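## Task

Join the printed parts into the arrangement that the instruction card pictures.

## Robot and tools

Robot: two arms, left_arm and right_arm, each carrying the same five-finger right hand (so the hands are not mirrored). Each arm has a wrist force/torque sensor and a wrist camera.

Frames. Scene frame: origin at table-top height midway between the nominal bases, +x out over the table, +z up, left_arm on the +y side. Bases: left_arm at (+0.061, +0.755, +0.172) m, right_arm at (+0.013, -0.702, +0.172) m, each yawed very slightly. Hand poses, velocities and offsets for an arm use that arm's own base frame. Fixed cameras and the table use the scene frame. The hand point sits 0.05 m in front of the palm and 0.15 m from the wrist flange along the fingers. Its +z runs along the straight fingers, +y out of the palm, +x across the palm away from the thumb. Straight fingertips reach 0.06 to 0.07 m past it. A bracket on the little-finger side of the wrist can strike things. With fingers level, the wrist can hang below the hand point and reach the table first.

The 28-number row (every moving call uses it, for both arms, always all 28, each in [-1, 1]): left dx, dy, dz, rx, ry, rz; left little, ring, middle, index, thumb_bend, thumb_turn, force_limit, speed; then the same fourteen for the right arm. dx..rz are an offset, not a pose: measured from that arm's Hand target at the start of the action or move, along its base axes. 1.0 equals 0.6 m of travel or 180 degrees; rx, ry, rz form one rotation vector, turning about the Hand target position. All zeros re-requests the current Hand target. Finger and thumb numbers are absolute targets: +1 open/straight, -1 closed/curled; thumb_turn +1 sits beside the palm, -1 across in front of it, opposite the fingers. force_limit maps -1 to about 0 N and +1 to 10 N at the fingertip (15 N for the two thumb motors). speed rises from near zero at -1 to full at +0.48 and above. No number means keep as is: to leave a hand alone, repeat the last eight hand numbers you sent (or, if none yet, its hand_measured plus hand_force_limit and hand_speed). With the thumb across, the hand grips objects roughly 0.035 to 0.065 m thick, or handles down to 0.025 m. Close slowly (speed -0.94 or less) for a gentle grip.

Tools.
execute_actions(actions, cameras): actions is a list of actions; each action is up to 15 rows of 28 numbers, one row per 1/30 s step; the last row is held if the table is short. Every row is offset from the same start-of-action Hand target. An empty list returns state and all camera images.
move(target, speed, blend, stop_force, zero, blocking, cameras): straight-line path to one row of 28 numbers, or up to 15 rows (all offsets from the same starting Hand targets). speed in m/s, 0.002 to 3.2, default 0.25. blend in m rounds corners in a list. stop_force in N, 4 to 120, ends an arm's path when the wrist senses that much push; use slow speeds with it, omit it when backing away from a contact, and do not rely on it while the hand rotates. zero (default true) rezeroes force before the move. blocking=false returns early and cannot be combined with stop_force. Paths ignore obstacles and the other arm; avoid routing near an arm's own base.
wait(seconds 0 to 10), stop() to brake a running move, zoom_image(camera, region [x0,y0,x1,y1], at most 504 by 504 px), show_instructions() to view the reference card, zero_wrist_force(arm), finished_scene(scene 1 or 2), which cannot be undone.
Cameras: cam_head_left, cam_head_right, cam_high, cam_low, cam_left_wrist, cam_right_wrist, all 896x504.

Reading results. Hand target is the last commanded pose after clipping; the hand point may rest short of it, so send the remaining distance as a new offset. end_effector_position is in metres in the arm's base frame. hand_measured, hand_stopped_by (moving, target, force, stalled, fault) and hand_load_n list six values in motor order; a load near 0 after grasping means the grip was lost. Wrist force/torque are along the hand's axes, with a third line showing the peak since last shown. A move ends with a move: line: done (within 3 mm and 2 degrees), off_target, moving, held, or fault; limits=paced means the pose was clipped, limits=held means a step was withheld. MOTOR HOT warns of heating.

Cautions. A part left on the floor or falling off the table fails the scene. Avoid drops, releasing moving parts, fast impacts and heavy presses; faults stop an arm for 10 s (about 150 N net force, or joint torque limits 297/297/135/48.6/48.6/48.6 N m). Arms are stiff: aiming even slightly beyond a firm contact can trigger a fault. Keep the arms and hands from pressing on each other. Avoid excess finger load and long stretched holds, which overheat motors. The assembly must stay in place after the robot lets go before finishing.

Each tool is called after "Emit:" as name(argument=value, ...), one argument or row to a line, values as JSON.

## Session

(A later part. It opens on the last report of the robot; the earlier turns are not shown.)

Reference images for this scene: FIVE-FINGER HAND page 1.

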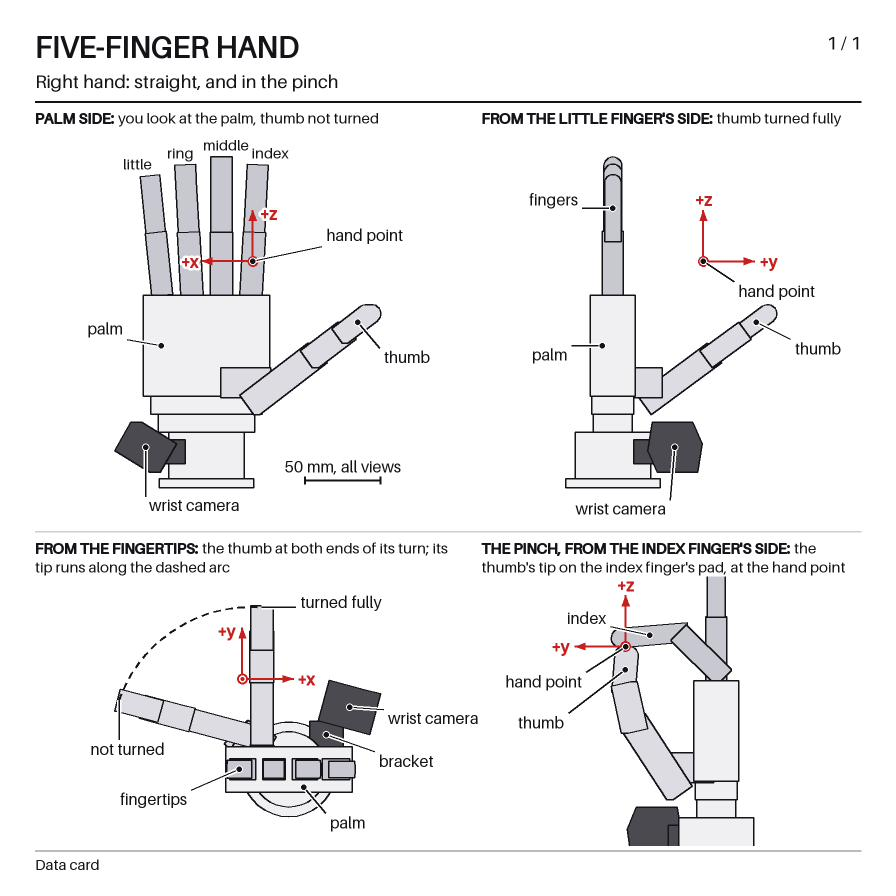

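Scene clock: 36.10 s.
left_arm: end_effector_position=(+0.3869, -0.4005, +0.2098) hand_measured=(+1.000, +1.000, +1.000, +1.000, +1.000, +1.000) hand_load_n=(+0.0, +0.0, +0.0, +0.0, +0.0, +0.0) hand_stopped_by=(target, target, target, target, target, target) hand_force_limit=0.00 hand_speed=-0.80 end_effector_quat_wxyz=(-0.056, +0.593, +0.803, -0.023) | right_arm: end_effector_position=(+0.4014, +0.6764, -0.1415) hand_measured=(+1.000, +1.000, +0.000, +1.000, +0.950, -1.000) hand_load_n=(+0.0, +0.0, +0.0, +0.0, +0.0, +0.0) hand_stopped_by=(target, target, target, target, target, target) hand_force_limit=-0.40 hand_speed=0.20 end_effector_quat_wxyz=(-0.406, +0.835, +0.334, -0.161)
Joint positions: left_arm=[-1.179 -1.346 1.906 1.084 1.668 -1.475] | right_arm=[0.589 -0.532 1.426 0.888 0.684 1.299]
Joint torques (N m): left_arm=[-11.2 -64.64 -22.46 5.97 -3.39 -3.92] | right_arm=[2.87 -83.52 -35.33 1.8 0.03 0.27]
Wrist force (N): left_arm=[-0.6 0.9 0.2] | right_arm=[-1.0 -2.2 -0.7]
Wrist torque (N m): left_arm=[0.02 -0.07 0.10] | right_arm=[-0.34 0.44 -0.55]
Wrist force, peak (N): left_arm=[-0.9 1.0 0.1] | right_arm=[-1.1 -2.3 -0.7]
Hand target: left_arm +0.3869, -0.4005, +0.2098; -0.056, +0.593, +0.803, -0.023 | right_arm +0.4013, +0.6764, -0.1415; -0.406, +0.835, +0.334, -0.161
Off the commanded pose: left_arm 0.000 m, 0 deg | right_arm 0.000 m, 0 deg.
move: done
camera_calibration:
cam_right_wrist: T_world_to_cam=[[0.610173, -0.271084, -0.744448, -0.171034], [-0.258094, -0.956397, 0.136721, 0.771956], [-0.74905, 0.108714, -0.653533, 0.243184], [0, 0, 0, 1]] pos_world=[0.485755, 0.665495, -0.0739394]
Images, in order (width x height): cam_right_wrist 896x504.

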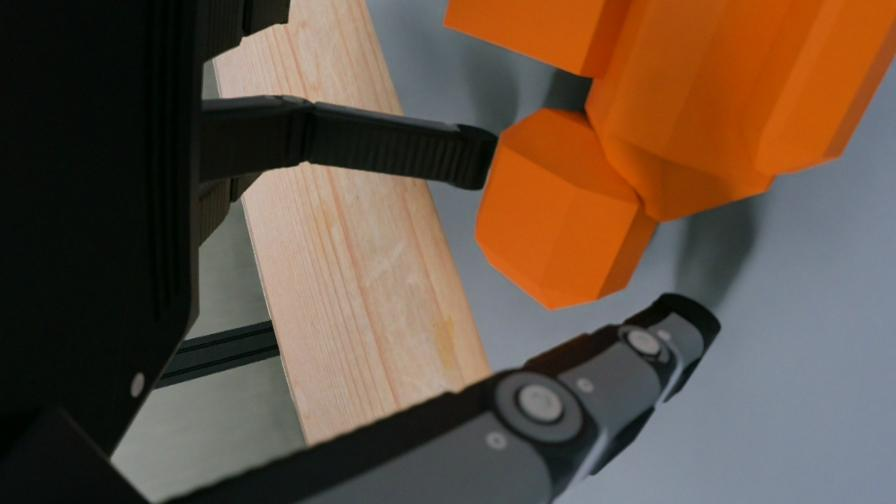

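Emit:
move(
  target=[0,0,0,0,0,0,1,1,1,1,1,1,0,-0.8,-0.0037,-0.0035,0,0,0,0,1,1,0,1,0.95,-1,-0.4,0.2],
  speed=0.04,
)

Emit:
move(
  target=[0,0,0,0,0,0,1,1,1,1,1,1,0,-0.8,0,0,0,0,0,0,1,1,-0.45,1,0.5,-1,0.1,-0.92],
  cameras=["cam_right_wrist"],
)

Emit:
move(
  target=[0,0,0,0,0,0,1,1,1,1,1,1,0,-0.8,0,0,0.13,0,0,0,1,1,-0.45,1,0.5,-1,0.1,-0.92],
  speed=0.06,
  cameras=["cam_right_wrist","cam_low","cam_head_right"],
)

Emit:
zoom_image(
  camera="cam_low",
  region=[460, 190, 580, 280],
)

Scene clock: 37.83 s.
left_arm: end_effector_position=(+0.3869, -0.4005, +0.2098) hand_measured=(+1.000, +1.000, +1.000, +1.000, +1.000, +1.000) hand_load_n=(+0.0, +0.0, +0.0, +0.0, +0.0, +0.0) hand_stopped_by=(target, target, target, target, target, target) hand_force_limit=0.00 hand_speed=-0.80 end_effector_quat_wxyz=(-0.056, +0.593, +0.803, -0.023) | right_arm: end_effector_position=(+0.3992, +0.6743, -0.1415) hand_measured=(+1.000, +1.000, +0.000, +1.000, +0.950, -1.000) hand_load_n=(+0.0, +0.0, +0.0, -0.5, +0.0, +0.0) hand_stopped_by=(target, target, target, target, target, target) hand_force_limit=-0.40 hand_speed=0.20 end_effector_quat_wxyz=(-0.406, +0.835, +0.334, -0.161)
Joint positions: left_arm=[-1.179 -1.346 1.906 1.084 1.668 -1.475] | right_arm=[0.588 -0.535 1.434 0.884 0.684 1.298]
Joint torques (N m): left_arm=[-13.1 -65.5 -22.69 5.57 -3.72 -3.89] | right_arm=[-3.72 -105.12 -11.03 2.04 0.85 -2.2]
Wrist force (N): left_arm=[-0.2 0.6 0.1] | right_arm=[-0.8 -2.1 -0.6]
Wrist torque (N m): left_arm=[-0.01 -0.14 0.13] | right_arm=[-0.33 0.41 -0.53]
Wrist force, peak (N): left_arm=[-0.8 1.0 0.2] | right_arm=[-1.1 -2.2 -0.7]
Hand target: left_arm +0.3869, -0.4005, +0.2098; -0.056, +0.593, +0.803, -0.023 | right_arm +0.3991, +0.6743, -0.1415; -0.406, +0.835, +0.334, -0.161
Off the commanded pose: left_arm 0.000 m, 0 deg | right_arm 0.000 m, 0 deg.
move: done

Scene clock: 39.07 s.
left_arm: end_effector_position=(+0.3869, -0.4005, +0.2098) hand_measured=(+1.000, +1.000, +1.000, +1.000, +1.000, +1.000) hand_load_n=(+0.0, +0.0, +0.0, +0.0, +0.0, +0.0) hand_stopped_by=(target, target, target, target, target, target) hand_force_limit=0.00 hand_speed=-0.80 end_effector_quat_wxyz=(-0.056, +0.593, +0.803, -0.023) | right_arm: end_effector_position=(+0.3991, +0.6743, -0.1415) hand_measured=(+1.000, +1.000, -0.214, +1.000, +0.842, -1.000) hand_load_n=(+0.0, +0.0, +7.0, +0.0, +8.0, +3.5) hand_stopped_by=(target, target, force, target, force, target) hand_force_limit=0.10 hand_speed=-0.92 end_effector_quat_wxyz=(-0.406, +0.835, +0.334, -0.161)
Joint positions: left_arm=[-1.179 -1.346 1.906 1.084 1.668 -1.475] | right_arm=[0.588 -0.535 1.434 0.884 0.684 1.298]
Joint torques (N m): left_arm=[-10.37 -64.48 -22.68 6.08 -3.32 -4.08] | right_arm=[-10.36 -103.51 -10.65 1.87 0.94 -1.98]
Wrist force (N): left_arm=[-0.5 0.7 0.4] | right_arm=[-0.8 -2.0 -0.6]
Wrist torque (N m): left_arm=[-0.02 -0.09 0.10] | right_arm=[-0.32 0.40 -0.52]
Wrist force, peak (N): left_arm=[-0.8 0.9 0.1] | right_arm=[-0.8 -2.3 -0.7]
Hand target: left_arm +0.3869, -0.4005, +0.2098; -0.056, +0.593, +0.803, -0.023 | right_arm +0.3991, +0.6743, -0.1415; -0.406, +0.835, +0.334, -0.161
Off the commanded pose: left_arm 0.000 m, 0 deg | right_arm 0.000 m, 0 deg.
move: done
camera_calibration:
cam_right_wrist: T_world_to_cam=[[0.610173, -0.271084, -0.744448, -0.170261], [-0.258094, -0.956397, 0.136721, 0.76938], [-0.74905, 0.108714, -0.653533, 0.241765], [0, 0, 0, 1]] pos_world=[0.483555, 0.663395, -0.0739394]
Images, in order (width x height): cam_right_wrist 896x504.

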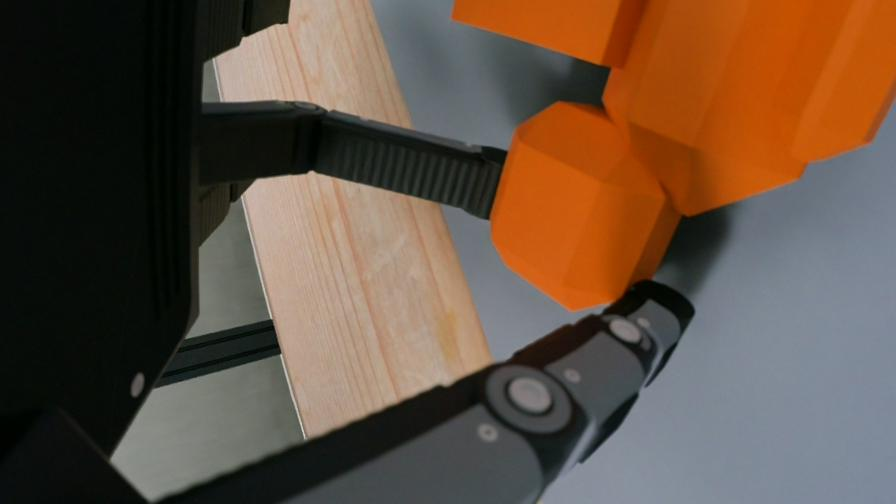

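Scene clock: 40.77 s.
left_arm: end_effector_position=(+0.3869, -0.4005, +0.2098) hand_measured=(+1.000, +1.000, +1.000, +1.000, +1.000, +1.000) hand_load_n=(+0.0, +0.0, +0.0, +0.0, +0.0, +0.0) hand_stopped_by=(target, target, target, target, target, target) hand_force_limit=0.00 hand_speed=-0.80 end_effector_quat_wxyz=(-0.056, +0.593, +0.803, -0.023) | right_arm: end_effector_position=(+0.3991, +0.6743, -0.0637) hand_measured=(+1.000, +1.000, -0.214, +1.000, +0.842, -1.000) hand_load_n=(+0.0, +0.0, +6.5, +0.0, +8.5, +3.0) hand_stopped_by=(target, target, force, target, force, target) hand_force_limit=0.10 hand_speed=-0.92 end_effector_quat_wxyz=(-0.406, +0.835, +0.334, -0.161)
Joint positions: left_arm=[-1.179 -1.346 1.906 1.084 1.668 -1.475] | right_arm=[0.588 -0.632 1.455 0.959 0.684 1.298]
Joint torques (N m): left_arm=[-9.87 -65.3 -22.16 5.83 -3.49 -3.97] | right_arm=[-2.24 -102.98 -12.75 6.84 -0.78 -1.14]
Wrist force (N): left_arm=[-0.4 0.6 0.2] | right_arm=[-0.9 -1.9 -0.4]
Wrist torque (N m): left_arm=[-0.01 -0.11 0.11] | right_arm=[-0.33 0.41 -0.54]
Wrist force, peak (N): left_arm=[-0.7 1.1 0.2] | right_arm=[-1.2 -2.2 -0.5]
Hand target: left_arm +0.3869, -0.4005, +0.2098; -0.056, +0.593, +0.803, -0.023 | right_arm +0.3991, +0.6743, -0.0635; -0.406, +0.835, +0.334, -0.161
Off the commanded pose: left_arm 0.000 m, 0 deg | right_arm 0.000 m, 0 deg.
move: done
camera_calibration:
cam_right_wrist: T_world_to_cam=[[0.610173, -0.271084, -0.744448, -0.112343], [-0.258094, -0.956397, 0.136721, 0.758743], [-0.74905, 0.108714, -0.653533, 0.292609], [0, 0, 0, 1]] pos_world=[0.483555, 0.663395, 0.00386061]
Images, in order (width x height): cam_head_right 896x504, cam_low 896x504, cam_right_wrist 896x504.

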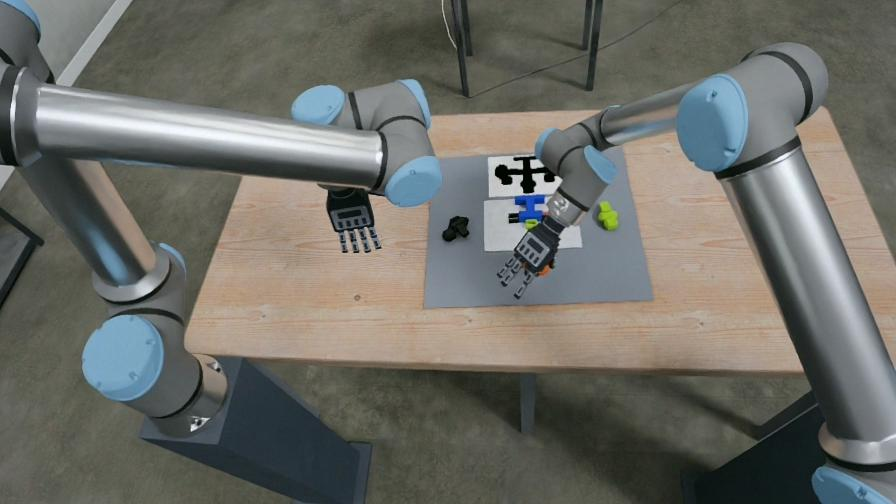

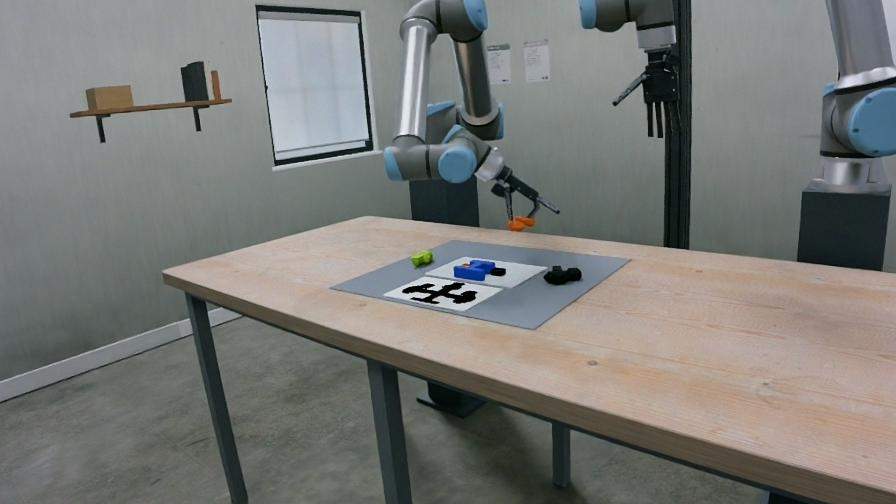

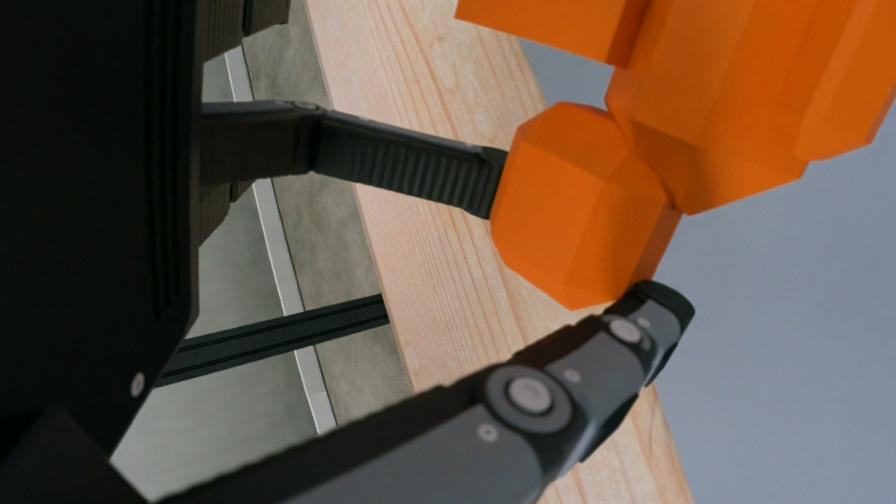

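Scaled by 4.200.

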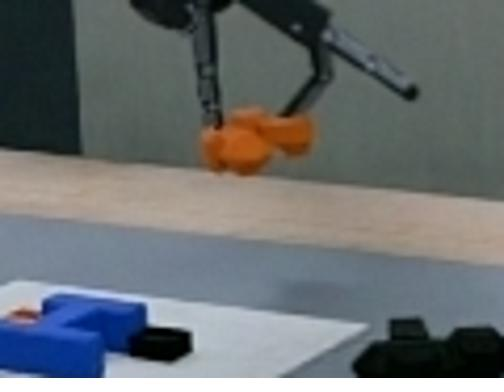

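Emit:
move(
  target=[0.362,-0.419,-0.101,0,0,0,1,1,1,1,1,1,0,-0.8,0.332,-0.055,-0.019,0,0,-0.214,1,1,-0.45,1,0.5,-1,0.1,-0.92],
  speed=0.2,
  cameras=["cam_left_wrist","cam_right_wrist"],
)

Emit:
zoom_image(
  camera="cam_left_wrist",
  region=[340, 130, 560, 350],
)

Scene clock: 46.00 s.
left_arm: end_effector_position=(+0.6041, -0.6519, +0.1493) hand_measured=(+1.000, +1.000, +1.000, +1.000, +1.000, +1.000) hand_load_n=(+0.0, +0.0, +0.0, +0.0, +0.0, +0.0) hand_stopped_by=(target, target, target, target, target, target) hand_force_limit=0.00 hand_speed=-0.80 end_effector_quat_wxyz=(-0.056, +0.593, +0.803, -0.023) | right_arm: end_effector_position=(+0.5983, +0.6413, -0.0749) hand_measured=(+1.000, +1.000, -0.214, +1.000, +0.842, -1.000) hand_load_n=(+0.0, +0.0, +6.5, +0.0, +8.5, +3.5) hand_stopped_by=(target, target, force, target, force, target) hand_force_limit=0.10 hand_speed=-0.92 end_effector_quat_wxyz=(-0.437, +0.898, +0.040, -0.018)
Joint positions: left_arm=[-1.053 -0.792 1.157 1.29 1.658 -1.348] | right_arm=[0.412 -0.693 1.443 0.434 0.73 2.07]
Joint torques (N m): left_arm=[9.45 -85.02 -44.65 5.97 4.26 4.36] | right_arm=[-8.11 -104.14 -16.39 0.68 1.53 1.92]
Wrist force (N): left_arm=[-0.2 1.1 0.7] | right_arm=[-1.2 -2.5 -0.7]
Wrist torque (N m): left_arm=[0.02 -0.09 -0.07] | right_arm=[-0.42 0.48 -0.82]
Wrist force, peak (N): left_arm=[-1.5 1.7 0.7] | right_arm=[-1.1 -2.6 -0.4]
Hand target: left_arm +0.6041, -0.6519, +0.1492; -0.056, +0.593, +0.803, -0.023 | right_arm +0.5983, +0.6413, -0.0749; -0.437, +0.898, +0.039, -0.018
Off the commanded pose: left_arm 0.000 m, 0 deg | right_arm 0.000 m, 0 deg.
move: done
camera_calibration:
cam_left_wrist: T_world_to_cam=[[0.824044, 0.557541, -0.100494, -0.117367], [0.543388, -0.727678, 0.418587, -0.866155], [0.160252, -0.399541, -0.9026, -0.113146], [0, 0, 0, 1]] pos_world=[0.585506, -0.610051, 0.248641]
cam_right_wrist: T_world_to_cam=[[0.308617, -0.592028, -0.744486, 0.135128], [-0.797477, -0.587653, 0.136728, 0.866381], [-0.518446, 0.551514, -0.653488, 0.0160952], [0, 0, 0, 1]] pos_world=[0.657561, 0.580254, -0.00733914]
Images, in order (width x height): cam_left_wrist 896x504, cam_right_wrist 896x504.

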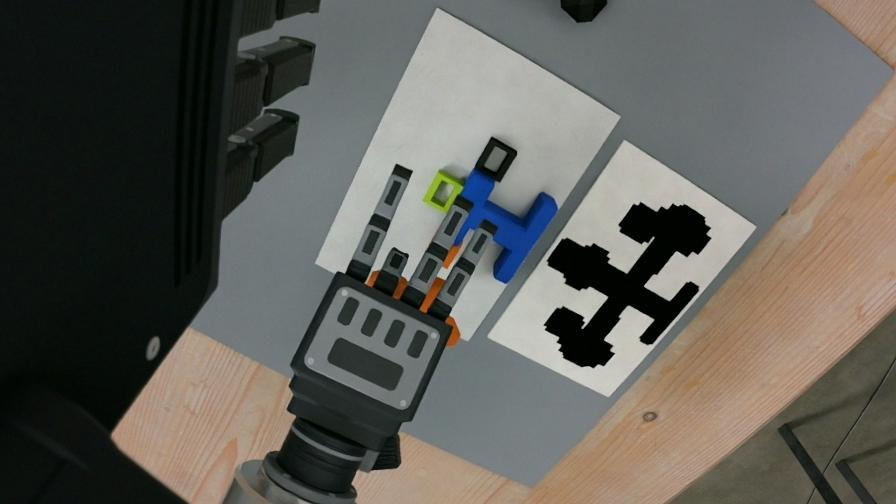

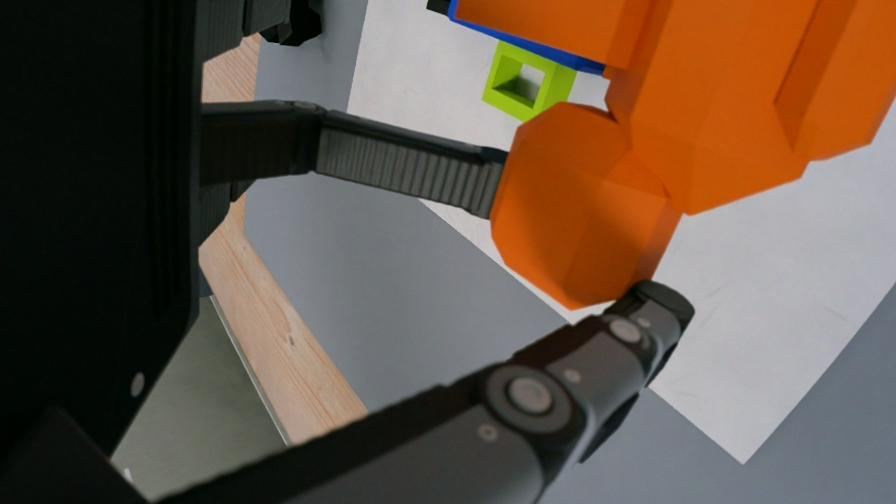

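Scaled by 2.291.

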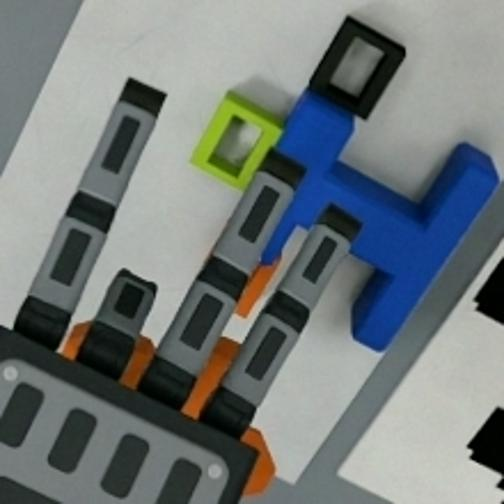

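Emit:
move(
  target=[-0.1,0.3,0.2,0,0,0,1,1,1,1,1,1,0,-0.8,0,0,0,0,0,0,1,1,-0.45,1,0.5,-1,0.1,-0.92],
  speed=0.3,
)

Emit:
move(
  target=[0,0,0,0,0,0,1,1,1,1,1,1,0,-0.8,0.103,0.14,0.085,0,0,0,1,1,-0.45,1,0.5,-1,0.1,-0.92],
  speed=0.2,
  cameras=["cam_right_wrist","cam_left_wrist"],
)

Emit:
zoom_image(
  camera="cam_right_wrist",
  region=[640, 180, 896, 420],
)

Scene clock: 53.80 s.
left_arm: end_effector_position=(+0.5442, -0.4721, +0.2691) hand_measured=(+1.000, +1.000, +1.000, +1.000, +1.000, +1.000) hand_load_n=(+0.0, +0.0, +0.0, +0.0, +0.0, +0.0) hand_stopped_by=(target, target, target, target, target, target) hand_force_limit=0.00 hand_speed=-0.80 end_effector_quat_wxyz=(-0.056, +0.593, +0.803, -0.023) | right_arm: end_effector_position=(+0.5983, +0.6413, -0.0749) hand_measured=(+1.000, +1.000, -0.214, +1.000, +0.842, -1.000) hand_load_n=(+0.0, +0.0, +6.5, +0.0, +8.0, +3.5) hand_stopped_by=(target, target, force, target, force, target) hand_force_limit=0.10 hand_speed=-0.92 end_effector_quat_wxyz=(-0.437, +0.898, +0.039, -0.018)
Joint positions: left_arm=[-0.998 -1.14 1.508 1.292 1.653 -1.293] | right_arm=[0.412 -0.693 1.443 0.433 0.73 2.07]
Joint torques (N m): left_arm=[8.03 -87.61 -26.8 6.08 -3.57 4.48] | right_arm=[-8.8 -102.51 -15.81 1.13 1.26 1.95]
Wrist force (N): left_arm=[-0.1 0.8 0.6] | right_arm=[-1.1 -2.3 -0.4]
Wrist torque (N m): left_arm=[-0.01 -0.15 -0.13] | right_arm=[-0.41 0.47 -0.81]
Wrist force, peak (N): left_arm=[-1.5 1.1 1.0] | right_arm=[-1.3 -2.7 -0.6]
Hand target: left_arm +0.5441, -0.4719, +0.2692; -0.056, +0.593, +0.803, -0.023 | right_arm +0.5983, +0.6413, -0.0749; -0.437, +0.898, +0.039, -0.018
Off the commanded pose: left_arm 0.000 m, 0 deg | right_arm 0.000 m, 0 deg.
move: done

Scene clock: 55.03 s.
left_arm: end_effector_position=(+0.5441, -0.4719, +0.2692) hand_measured=(+1.000, +1.000, +1.000, +1.000, +1.000, +1.000) hand_load_n=(+0.0, +0.0, +0.0, +0.0, +0.0, +0.0) hand_stopped_by=(target, target, target, target, target, target) hand_force_limit=0.00 hand_speed=-0.80 end_effector_quat_wxyz=(-0.056, +0.593, +0.803, -0.023) | right_arm: end_effector_position=(+0.6601, +0.7252, -0.0239) hand_measured=(+1.000, +1.000, -0.214, +1.000, +0.842, -1.000) hand_load_n=(+0.0, +0.0, +6.5, +0.0, +8.0, +3.0) hand_stopped_by=(target, target, force, target, force, target) hand_force_limit=0.10 hand_speed=-0.92 end_effector_quat_wxyz=(-0.437, +0.898, +0.039, -0.018)
Joint positions: left_arm=[-0.998 -1.14 1.508 1.292 1.653 -1.293] | right_arm=[0.472 -0.618 1.16 0.581 0.754 2.151]
Joint torques (N m): left_arm=[8.3 -87.99 -26.26 6.01 -3.71 4.31] | right_arm=[8.05 -88.41 -46.88 6.1 1.16 1.73]
Wrist force (N): left_arm=[-0.2 0.6 0.5] | right_arm=[-1.0 -2.4 -0.5]
Wrist torque (N m): left_arm=[-0.02 -0.13 -0.13] | right_arm=[-0.41 0.44 -0.82]
Wrist force, peak (N): left_arm=[-0.2 1.4 0.8] | right_arm=[-0.5 -3.4 -0.5]
Hand target: left_arm +0.5441, -0.4719, +0.2692; -0.056, +0.593, +0.803, -0.023 | right_arm +0.6601, +0.7253, -0.0239; -0.437, +0.898, +0.039, -0.018
Off the commanded pose: left_arm 0.000 m, 0 deg | right_arm 0.000 m, 0 deg.
move: done
camera_calibration:
cam_left_wrist: T_world_to_cam=[[0.824007, 0.557576, -0.100606, -0.156173], [0.543473, -0.727647, 0.418529, -0.752938], [0.160156, -0.399547, -0.902614, 0.0766953], [0, 0, 0, 1]] pos_world=[0.525606, -0.430151, 0.368641]
cam_right_wrist: T_world_to_cam=[[0.308558, -0.592073, -0.744474, 0.203693], [-0.797614, -0.587488, 0.136641, 0.958003], [-0.518271, 0.551641, -0.65352, 0.034917], [0, 0, 0, 1]] pos_world=[0.719361, 0.664155, 0.0435606]
Images, in order (width x height): cam_left_wrist 896x504, cam_right_wrist 896x504.

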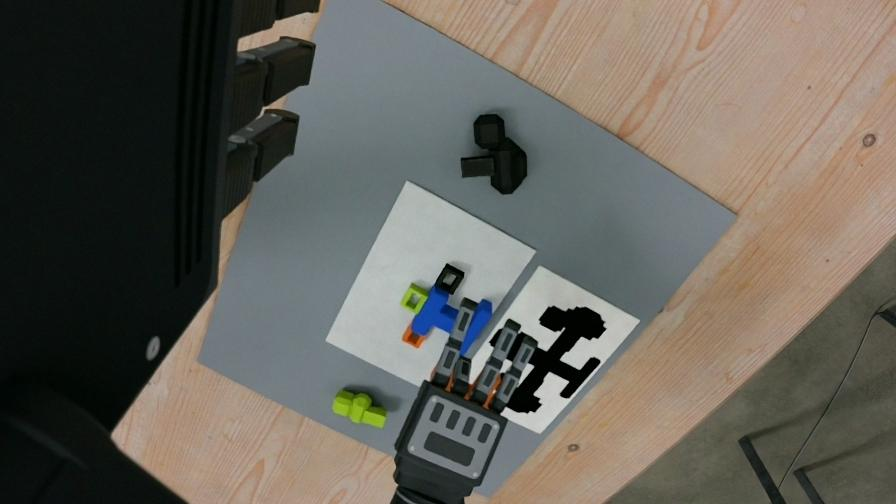

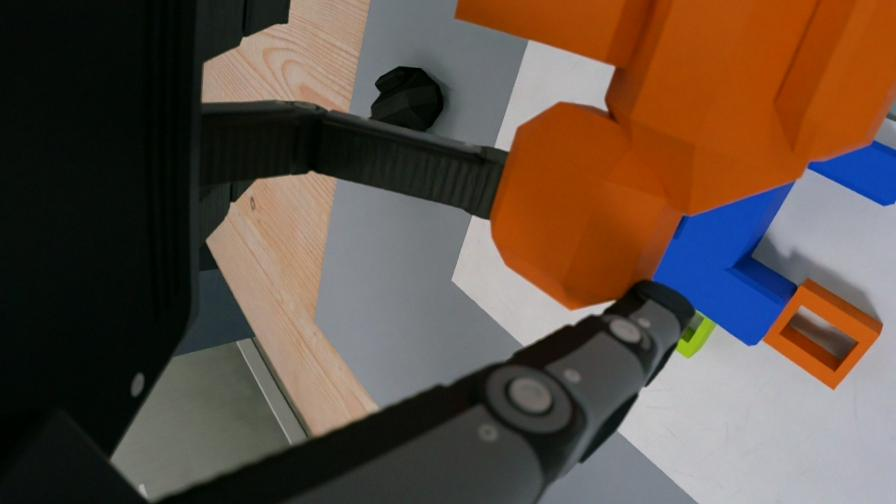

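Scaled by 1.969.

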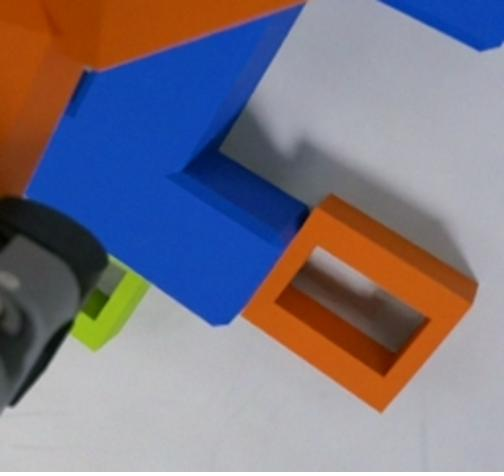

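Emit:
move(
  target=[
    [0,0,0,0,0,0,1,1,1,1,1,1,0,-0.8,-0.1057,-0.1347,-0.06,0,0,-0.0083,1,1,-0.45,1,0.5,-1,0.1,-0.92],
    [0,0,0,0,0,0,1,1,1,1,1,1,0,-0.8,-0.1057,-0.1347,-0.152,0,0,-0.0083,1,1,-0.45,1,0.5,-1,0.1,-0.92],
  ],
  speed=0.12,
  blend=0.01,
  cameras=["cam_right_wrist","cam_left_wrist","cam_low"],
)

Emit:
zoom_image(
  camera="cam_low",
  region=[430, 200, 570, 300],
)

Emit:
zoom_image(
  camera="cam_right_wrist",
  region=[400, 0, 700, 200],
)

Scene clock: 59.33 s.
left_arm: end_effector_position=(+0.5441, -0.4719, +0.2692) hand_measured=(+1.000, +1.000, +1.000, +1.000, +1.000, +1.000) hand_load_n=(+0.0, +0.0, +0.0, +0.0, +0.0, +0.0) hand_stopped_by=(target, target, target, target, target, target) hand_force_limit=0.00 hand_speed=-0.80 end_effector_quat_wxyz=(-0.056, +0.593, +0.803, -0.023) | right_arm: end_effector_position=(+0.5967, +0.6444, -0.1148) hand_measured=(+1.000, +1.000, -0.214, +1.000, +0.842, -1.000) hand_load_n=(+0.0, +0.0, +6.5, +0.0, +8.0, +3.5) hand_stopped_by=(target, target, force, target, force, target) hand_force_limit=0.10 hand_speed=-0.92 end_effector_quat_wxyz=(-0.437, +0.899, +0.028, -0.013)
Joint positions: left_arm=[-0.998 -1.14 1.508 1.292 1.653 -1.293] | right_arm=[0.418 -0.658 1.454 0.354 0.743 2.114]
Joint torques (N m): left_arm=[6.67 -85.76 -26.19 6.05 -3.23 4.39] | right_arm=[0.12 -77.26 -40.56 0.53 -4.5 1.24]
Wrist force (N): left_arm=[-0.4 1.0 0.2] | right_arm=[-1.0 -2.6 -0.5]
Wrist torque (N m): left_arm=[0.05 -0.09 -0.13] | right_arm=[-0.45 0.44 -0.57]
Wrist force, peak (N): left_arm=[-0.6 1.2 0.3] | right_arm=[-1.4 -2.8 -1.1]
Hand target: left_arm +0.5441, -0.4719, +0.2692; -0.056, +0.593, +0.803, -0.023 | right_arm +0.5967, +0.6445, -0.1151; -0.437, +0.899, +0.028, -0.013
Off the commanded pose: left_arm 0.000 m, 0 deg | right_arm 0.000 m, 0 deg.
move: done
camera_calibration:
cam_left_wrist: T_world_to_cam=[[0.824007, 0.557576, -0.100606, -0.156173], [0.543473, -0.727647, 0.418529, -0.752938], [0.160156, -0.399547, -0.902614, 0.0766953], [0, 0, 0, 1]] pos_world=[0.525606, -0.430151, 0.368641]
cam_right_wrist: T_world_to_cam=[[0.293013, -0.599924, -0.744469, 0.122012], [-0.812611, -0.566545, 0.136711, 0.867849], [-0.503791, 0.564906, -0.65351, -0.0298823], [0, 0, 0, 1]] pos_world=[0.654419, 0.581754, -0.0473393]
Images, in order (width x height): cam_low 896x504, cam_left_wrist 896x504, cam_right_wrist 896x504.

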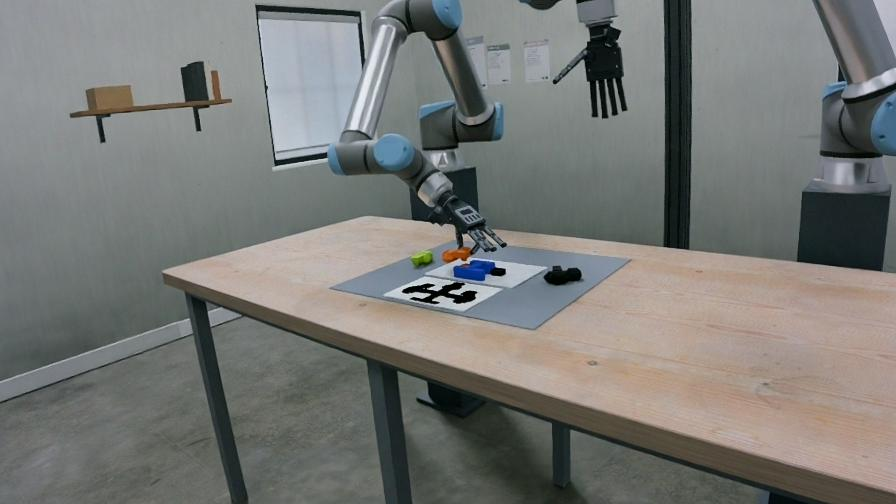

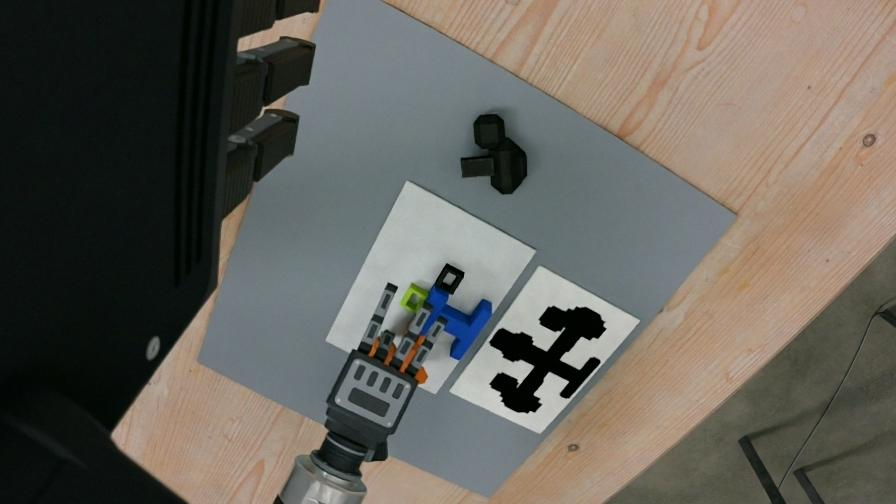

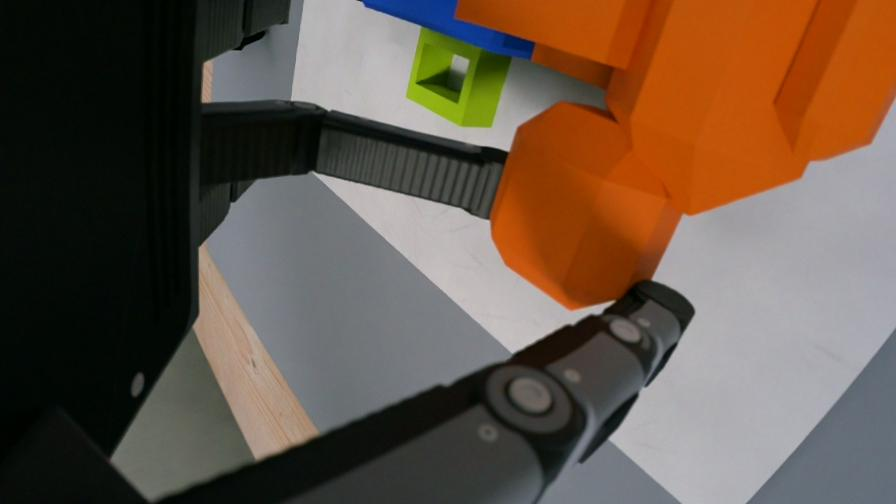

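Scaled by 3.600.

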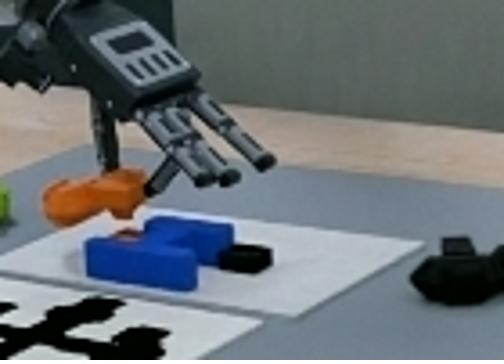

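Scaled by 1.680.

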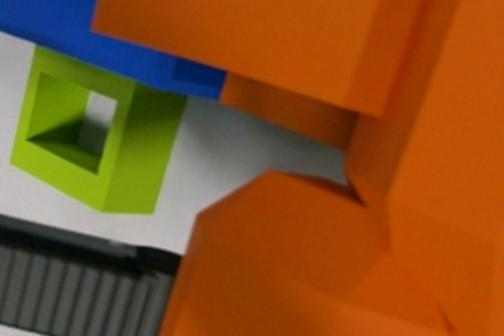

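Emit:
zero_wrist_force(
  arm="right_arm",
)

Emit:
move(
  target=[0,0,0,0,0,0,1,1,1,1,1,1,0,-0.8,-0.0013,0.0013,-0.05,0,0,0,1,1,-0.45,1,0.5,-1,0.1,-0.92],
  speed=0.02,
  stop_force=5,
  cameras=["cam_right_wrist","cam_left_wrist","cam_low"],
)

Emit:
zoom_image(
  camera="cam_low",
  region=[430, 200, 570, 300],
)

Wrist force sensor zeroed.

Scene clock: 65.93 s.
left_arm: end_effector_position=(+0.5441, -0.4719, +0.2692) hand_measured=(+1.000, +1.000, +1.000, +1.000, +1.000, +1.000) hand_load_n=(+0.0, +0.0, +0.0, +0.0, +0.0, +0.0) hand_stopped_by=(target, target, target, target, target, target) hand_force_limit=0.00 hand_speed=-0.80 end_effector_quat_wxyz=(-0.056, +0.593, +0.803, -0.023) | right_arm: end_effector_position=(+0.5961, +0.6450, -0.1373) hand_measured=(+1.000, +1.000, -0.214, +1.000, +0.842, -1.000) hand_load_n=(+0.0, +0.0, +7.0, +0.0, +9.0, +4.0) hand_stopped_by=(target, target, force, target, force, target) hand_force_limit=0.10 hand_speed=-0.92 end_effector_quat_wxyz=(-0.437, +0.899, +0.028, -0.013)
Joint positions: left_arm=[-0.998 -1.14 1.508 1.292 1.653 -1.293] | right_arm=[0.419 -0.631 1.452 0.329 0.743 2.115]
Joint torques (N m): left_arm=[8 -84.47 -25.42 5.65 -3.57 4.42] | right_arm=[-3.34 -104.53 -14.91 5.48 0.34 -0.75]
Wrist force (N, zeroed by zero_wrist_force on right_arm): left_arm=[-0.3 1.2 0.5] | right_arm=[-2.1 0.3 0.0]
Wrist torque (N m, zeroed by zero_wrist_force on right_arm): left_arm=[0.07 -0.11 -0.12] | right_arm=[0.02 0.05 -0.25]
Wrist force, peak (N, zeroed by zero_wrist_force on right_arm): left_arm=[-0.5 1.1 0.7] | right_arm=[-4.3 -5.6 -4.8]
Hand target: left_arm +0.5441, -0.4719, +0.2692; -0.056, +0.593, +0.803, -0.023 | right_arm +0.5961, +0.6450, -0.1373; -0.437, +0.899, +0.028, -0.013 (not the last commanded pose)
Off the commanded pose: left_arm 0.000 m, 0 deg | right_arm 0.008 m, 0 deg.
move: contact (right_arm)
camera_calibration:
cam_left_wrist: T_world_to_cam=[[0.824007, 0.557576, -0.100606, -0.156173], [0.543473, -0.727647, 0.418529, -0.752938], [0.160156, -0.399547, -0.902614, 0.0766953], [0, 0, 0, 1]] pos_world=[0.525606, -0.430151, 0.368641]
cam_right_wrist: T_world_to_cam=[[0.293013, -0.599924, -0.744469, 0.105857], [-0.812611, -0.566545, 0.136711, 0.870834], [-0.503791, 0.564906, -0.65351, -0.045284], [0, 0, 0, 1]] pos_world=[0.653819, 0.582454, -0.0698393]
Images, in order (width x height): cam_low 896x504, cam_left_wrist 896x504, cam_right_wrist 896x504.

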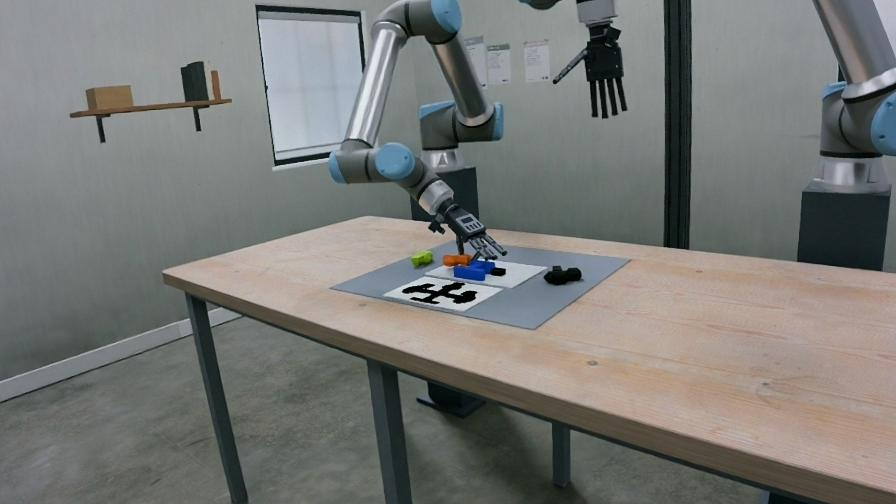

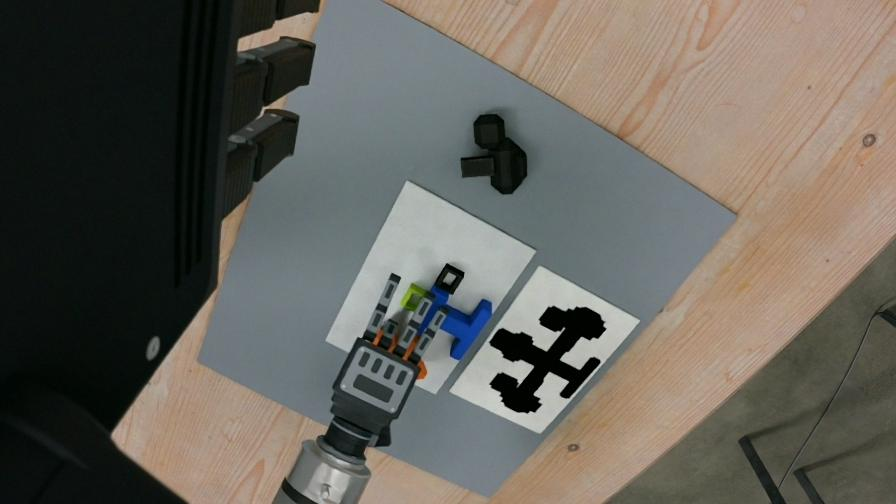

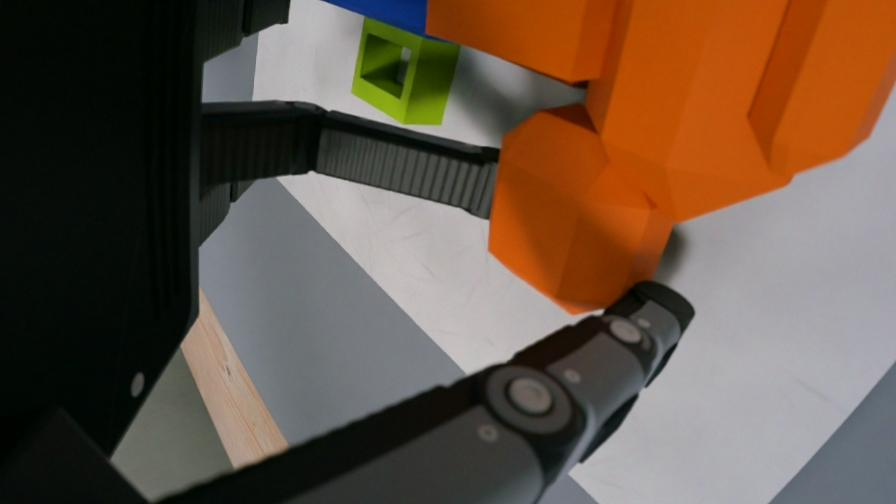

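Scaled by 3.600.

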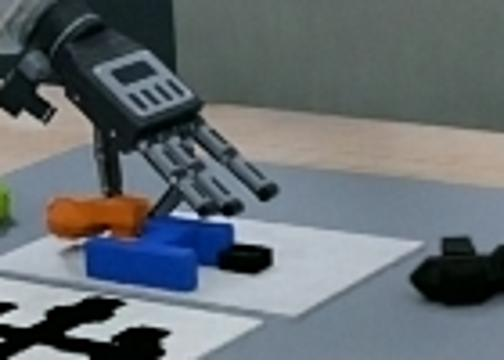

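Emit:
move(
  target=[0,0,0,0,0,0,1,1,1,1,1,1,0,-0.8,-0.004,0,0,0,0,0,1,1,-0.45,1,0.5,-1,0.1,-0.92],
  speed=0.01,
  cameras=["cam_right_wrist"],
)

Emit:
zoom_image(
  camera="cam_right_wrist",
  region=[320, 0, 720, 320],
)

Scene clock: 67.67 s.
left_arm: end_effector_position=(+0.5441, -0.4719, +0.2692) hand_measured=(+1.000, +1.000, +1.000, +1.000, +1.000, +1.000) hand_load_n=(+0.0, +0.0, +0.0, +0.0, +0.0, +0.0) hand_stopped_by=(target, target, target, target, target, target) hand_force_limit=0.00 hand_speed=-0.80 end_effector_quat_wxyz=(-0.056, +0.593, +0.803, -0.023) | right_arm: end_effector_position=(+0.5938, +0.6450, -0.1373) hand_measured=(+1.000, +1.000, -0.214, +1.000, +0.842, -1.000) hand_load_n=(+0.0, +0.0, +7.0, +0.0, +8.5, +3.5) hand_stopped_by=(target, target, force, target, force, target) hand_force_limit=0.10 hand_speed=-0.92 end_effector_quat_wxyz=(-0.437, +0.899, +0.028, -0.013)
Joint positions: left_arm=[-0.998 -1.14 1.508 1.292 1.653 -1.293] | right_arm=[0.42 -0.633 1.457 0.325 0.744 2.117]
Joint torques (N m): left_arm=[8.7 -86.03 -25.15 5.73 -3.57 4.2] | right_arm=[8.5 -104.75 -13.77 0.72 1.94 1.74]
Wrist force (N, zeroed by zero_wrist_force on right_arm): left_arm=[-0.5 0.9 0.3] | right_arm=[-0.5 0.4 0.0]
Wrist torque (N m, zeroed by zero_wrist_force on right_arm): left_arm=[0.04 -0.08 -0.14] | right_arm=[0.06 0.08 -0.28]
Wrist force, peak (N, zeroed by zero_wrist_force on right_arm): left_arm=[-0.4 1.2 0.3] | right_arm=[-2.0 0.4 -0.2]
Hand target: left_arm +0.5441, -0.4719, +0.2692; -0.056, +0.593, +0.803, -0.023 | right_arm +0.5937, +0.6450, -0.1373; -0.437, +0.899, +0.028, -0.013
Off the commanded pose: left_arm 0.000 m, 0 deg | right_arm 0.000 m, 0 deg.
move: done
camera_calibration:
cam_right_wrist: T_world_to_cam=[[0.293013, -0.599924, -0.744469, 0.106531], [-0.812611, -0.566545, 0.136711, 0.868965], [-0.503791, 0.564906, -0.65351, -0.0464427], [0, 0, 0, 1]] pos_world=[0.651519, 0.582454, -0.0698393]
Images, in order (width x height): cam_right_wrist 896x504.

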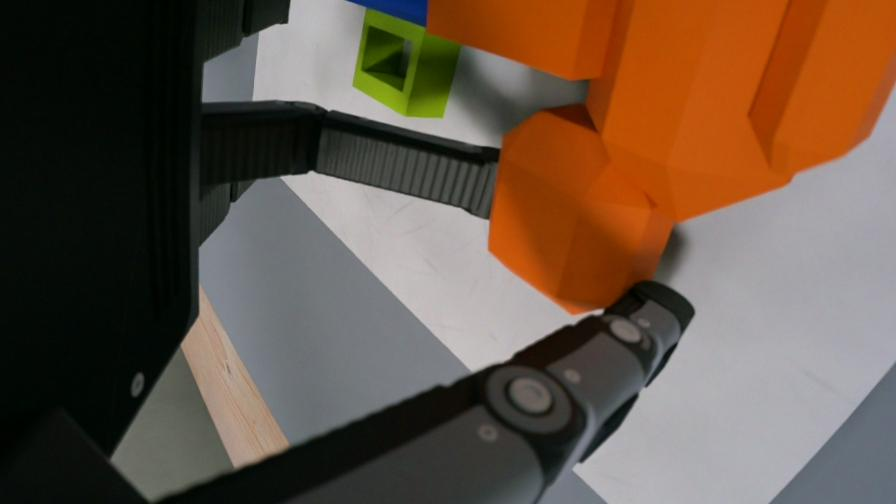

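Scaled by 1.260.

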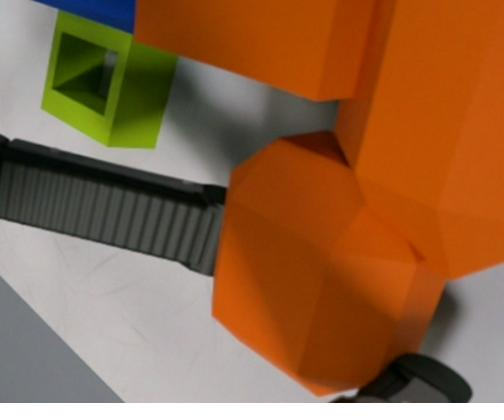

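Emit:
move(
  target=[0,0,0,0,0,0,1,1,1,1,1,1,0,-0.8,0,0,-0.02,0,0,0,1,1,-0.45,1,0.5,-1,0.1,-0.92],
  speed=0.01,
  stop_force=6,
  cameras=["cam_right_wrist"],
)

Scene clock: 69.43 s.
left_arm: end_effector_position=(+0.5441, -0.4719, +0.2692) hand_measured=(+1.000, +1.000, +1.000, +1.000, +1.000, +1.000) hand_load_n=(+0.0, +0.0, +0.0, +0.0, +0.0, +0.0) hand_stopped_by=(target, target, target, target, target, target) hand_force_limit=0.00 hand_speed=-0.80 end_effector_quat_wxyz=(-0.056, +0.593, +0.803, -0.023) | right_arm: end_effector_position=(+0.5937, +0.6450, -0.1381) hand_measured=(+1.000, +1.000, -0.214, +1.000, +0.842, -1.000) hand_load_n=(+0.0, +0.0, +7.0, +0.0, +8.5, +2.5) hand_stopped_by=(target, target, force, target, force, target) hand_force_limit=0.10 hand_speed=-0.92 end_effector_quat_wxyz=(-0.437, +0.899, +0.028, -0.013)
Joint positions: left_arm=[-0.998 -1.14 1.508 1.292 1.653 -1.293] | right_arm=[0.42 -0.633 1.457 0.324 0.744 2.117]
Joint torques (N m): left_arm=[7.63 -86.73 -26.31 5.74 -3.43 4.07] | right_arm=[4.29 -103.49 -27.83 6.24 2.05 1.92]
Wrist force (N, zeroed by zero_wrist_force on right_arm): left_arm=[-0.1 1.0 0.4] | right_arm=[-0.3 -0.4 0.1]
Wrist torque (N m, zeroed by zero_wrist_force on right_arm): left_arm=[0.03 -0.15 -0.11] | right_arm=[0.02 0.01 -0.29]
Wrist force, peak (N, zeroed by zero_wrist_force on right_arm): left_arm=[-0.1 1.3 0.5] | right_arm=[0.0 -6.8 -4.1]
Hand target: left_arm +0.5441, -0.4719, +0.2692; -0.056, +0.593, +0.803, -0.023 | right_arm +0.5937, +0.6450, -0.1381; -0.437, +0.899, +0.028, -0.013 (not the last commanded pose)
Off the commanded pose: left_arm 0.000 m, 0 deg | right_arm 0.011 m, 0 deg.
move: contact (right_arm)
camera_calibration:
cam_right_wrist: T_world_to_cam=[[0.293074, -0.599882, -0.74448, 0.105869], [-0.81259, -0.566589, 0.136656, 0.868863], [-0.503791, 0.564906, -0.65351, -0.0470099], [0, 0, 0, 1]] pos_world=[0.651319, 0.582354, -0.0706394]
Images, in order (width x height): cam_right_wrist 896x504.

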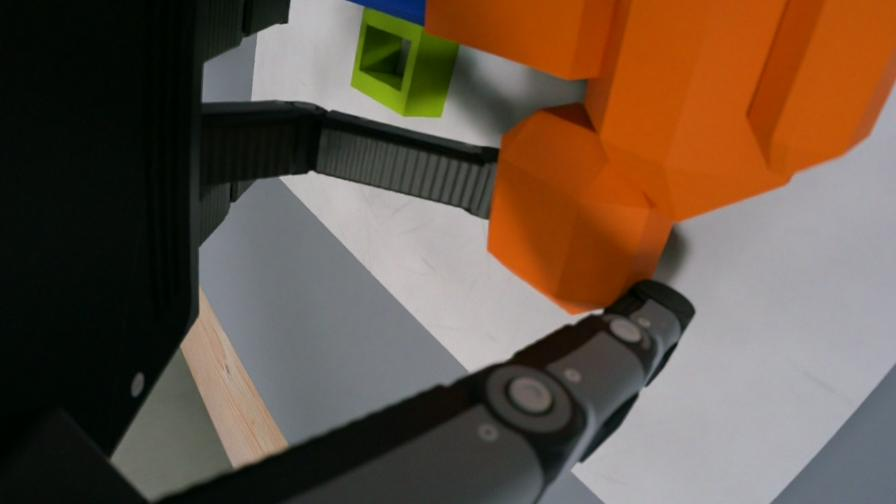

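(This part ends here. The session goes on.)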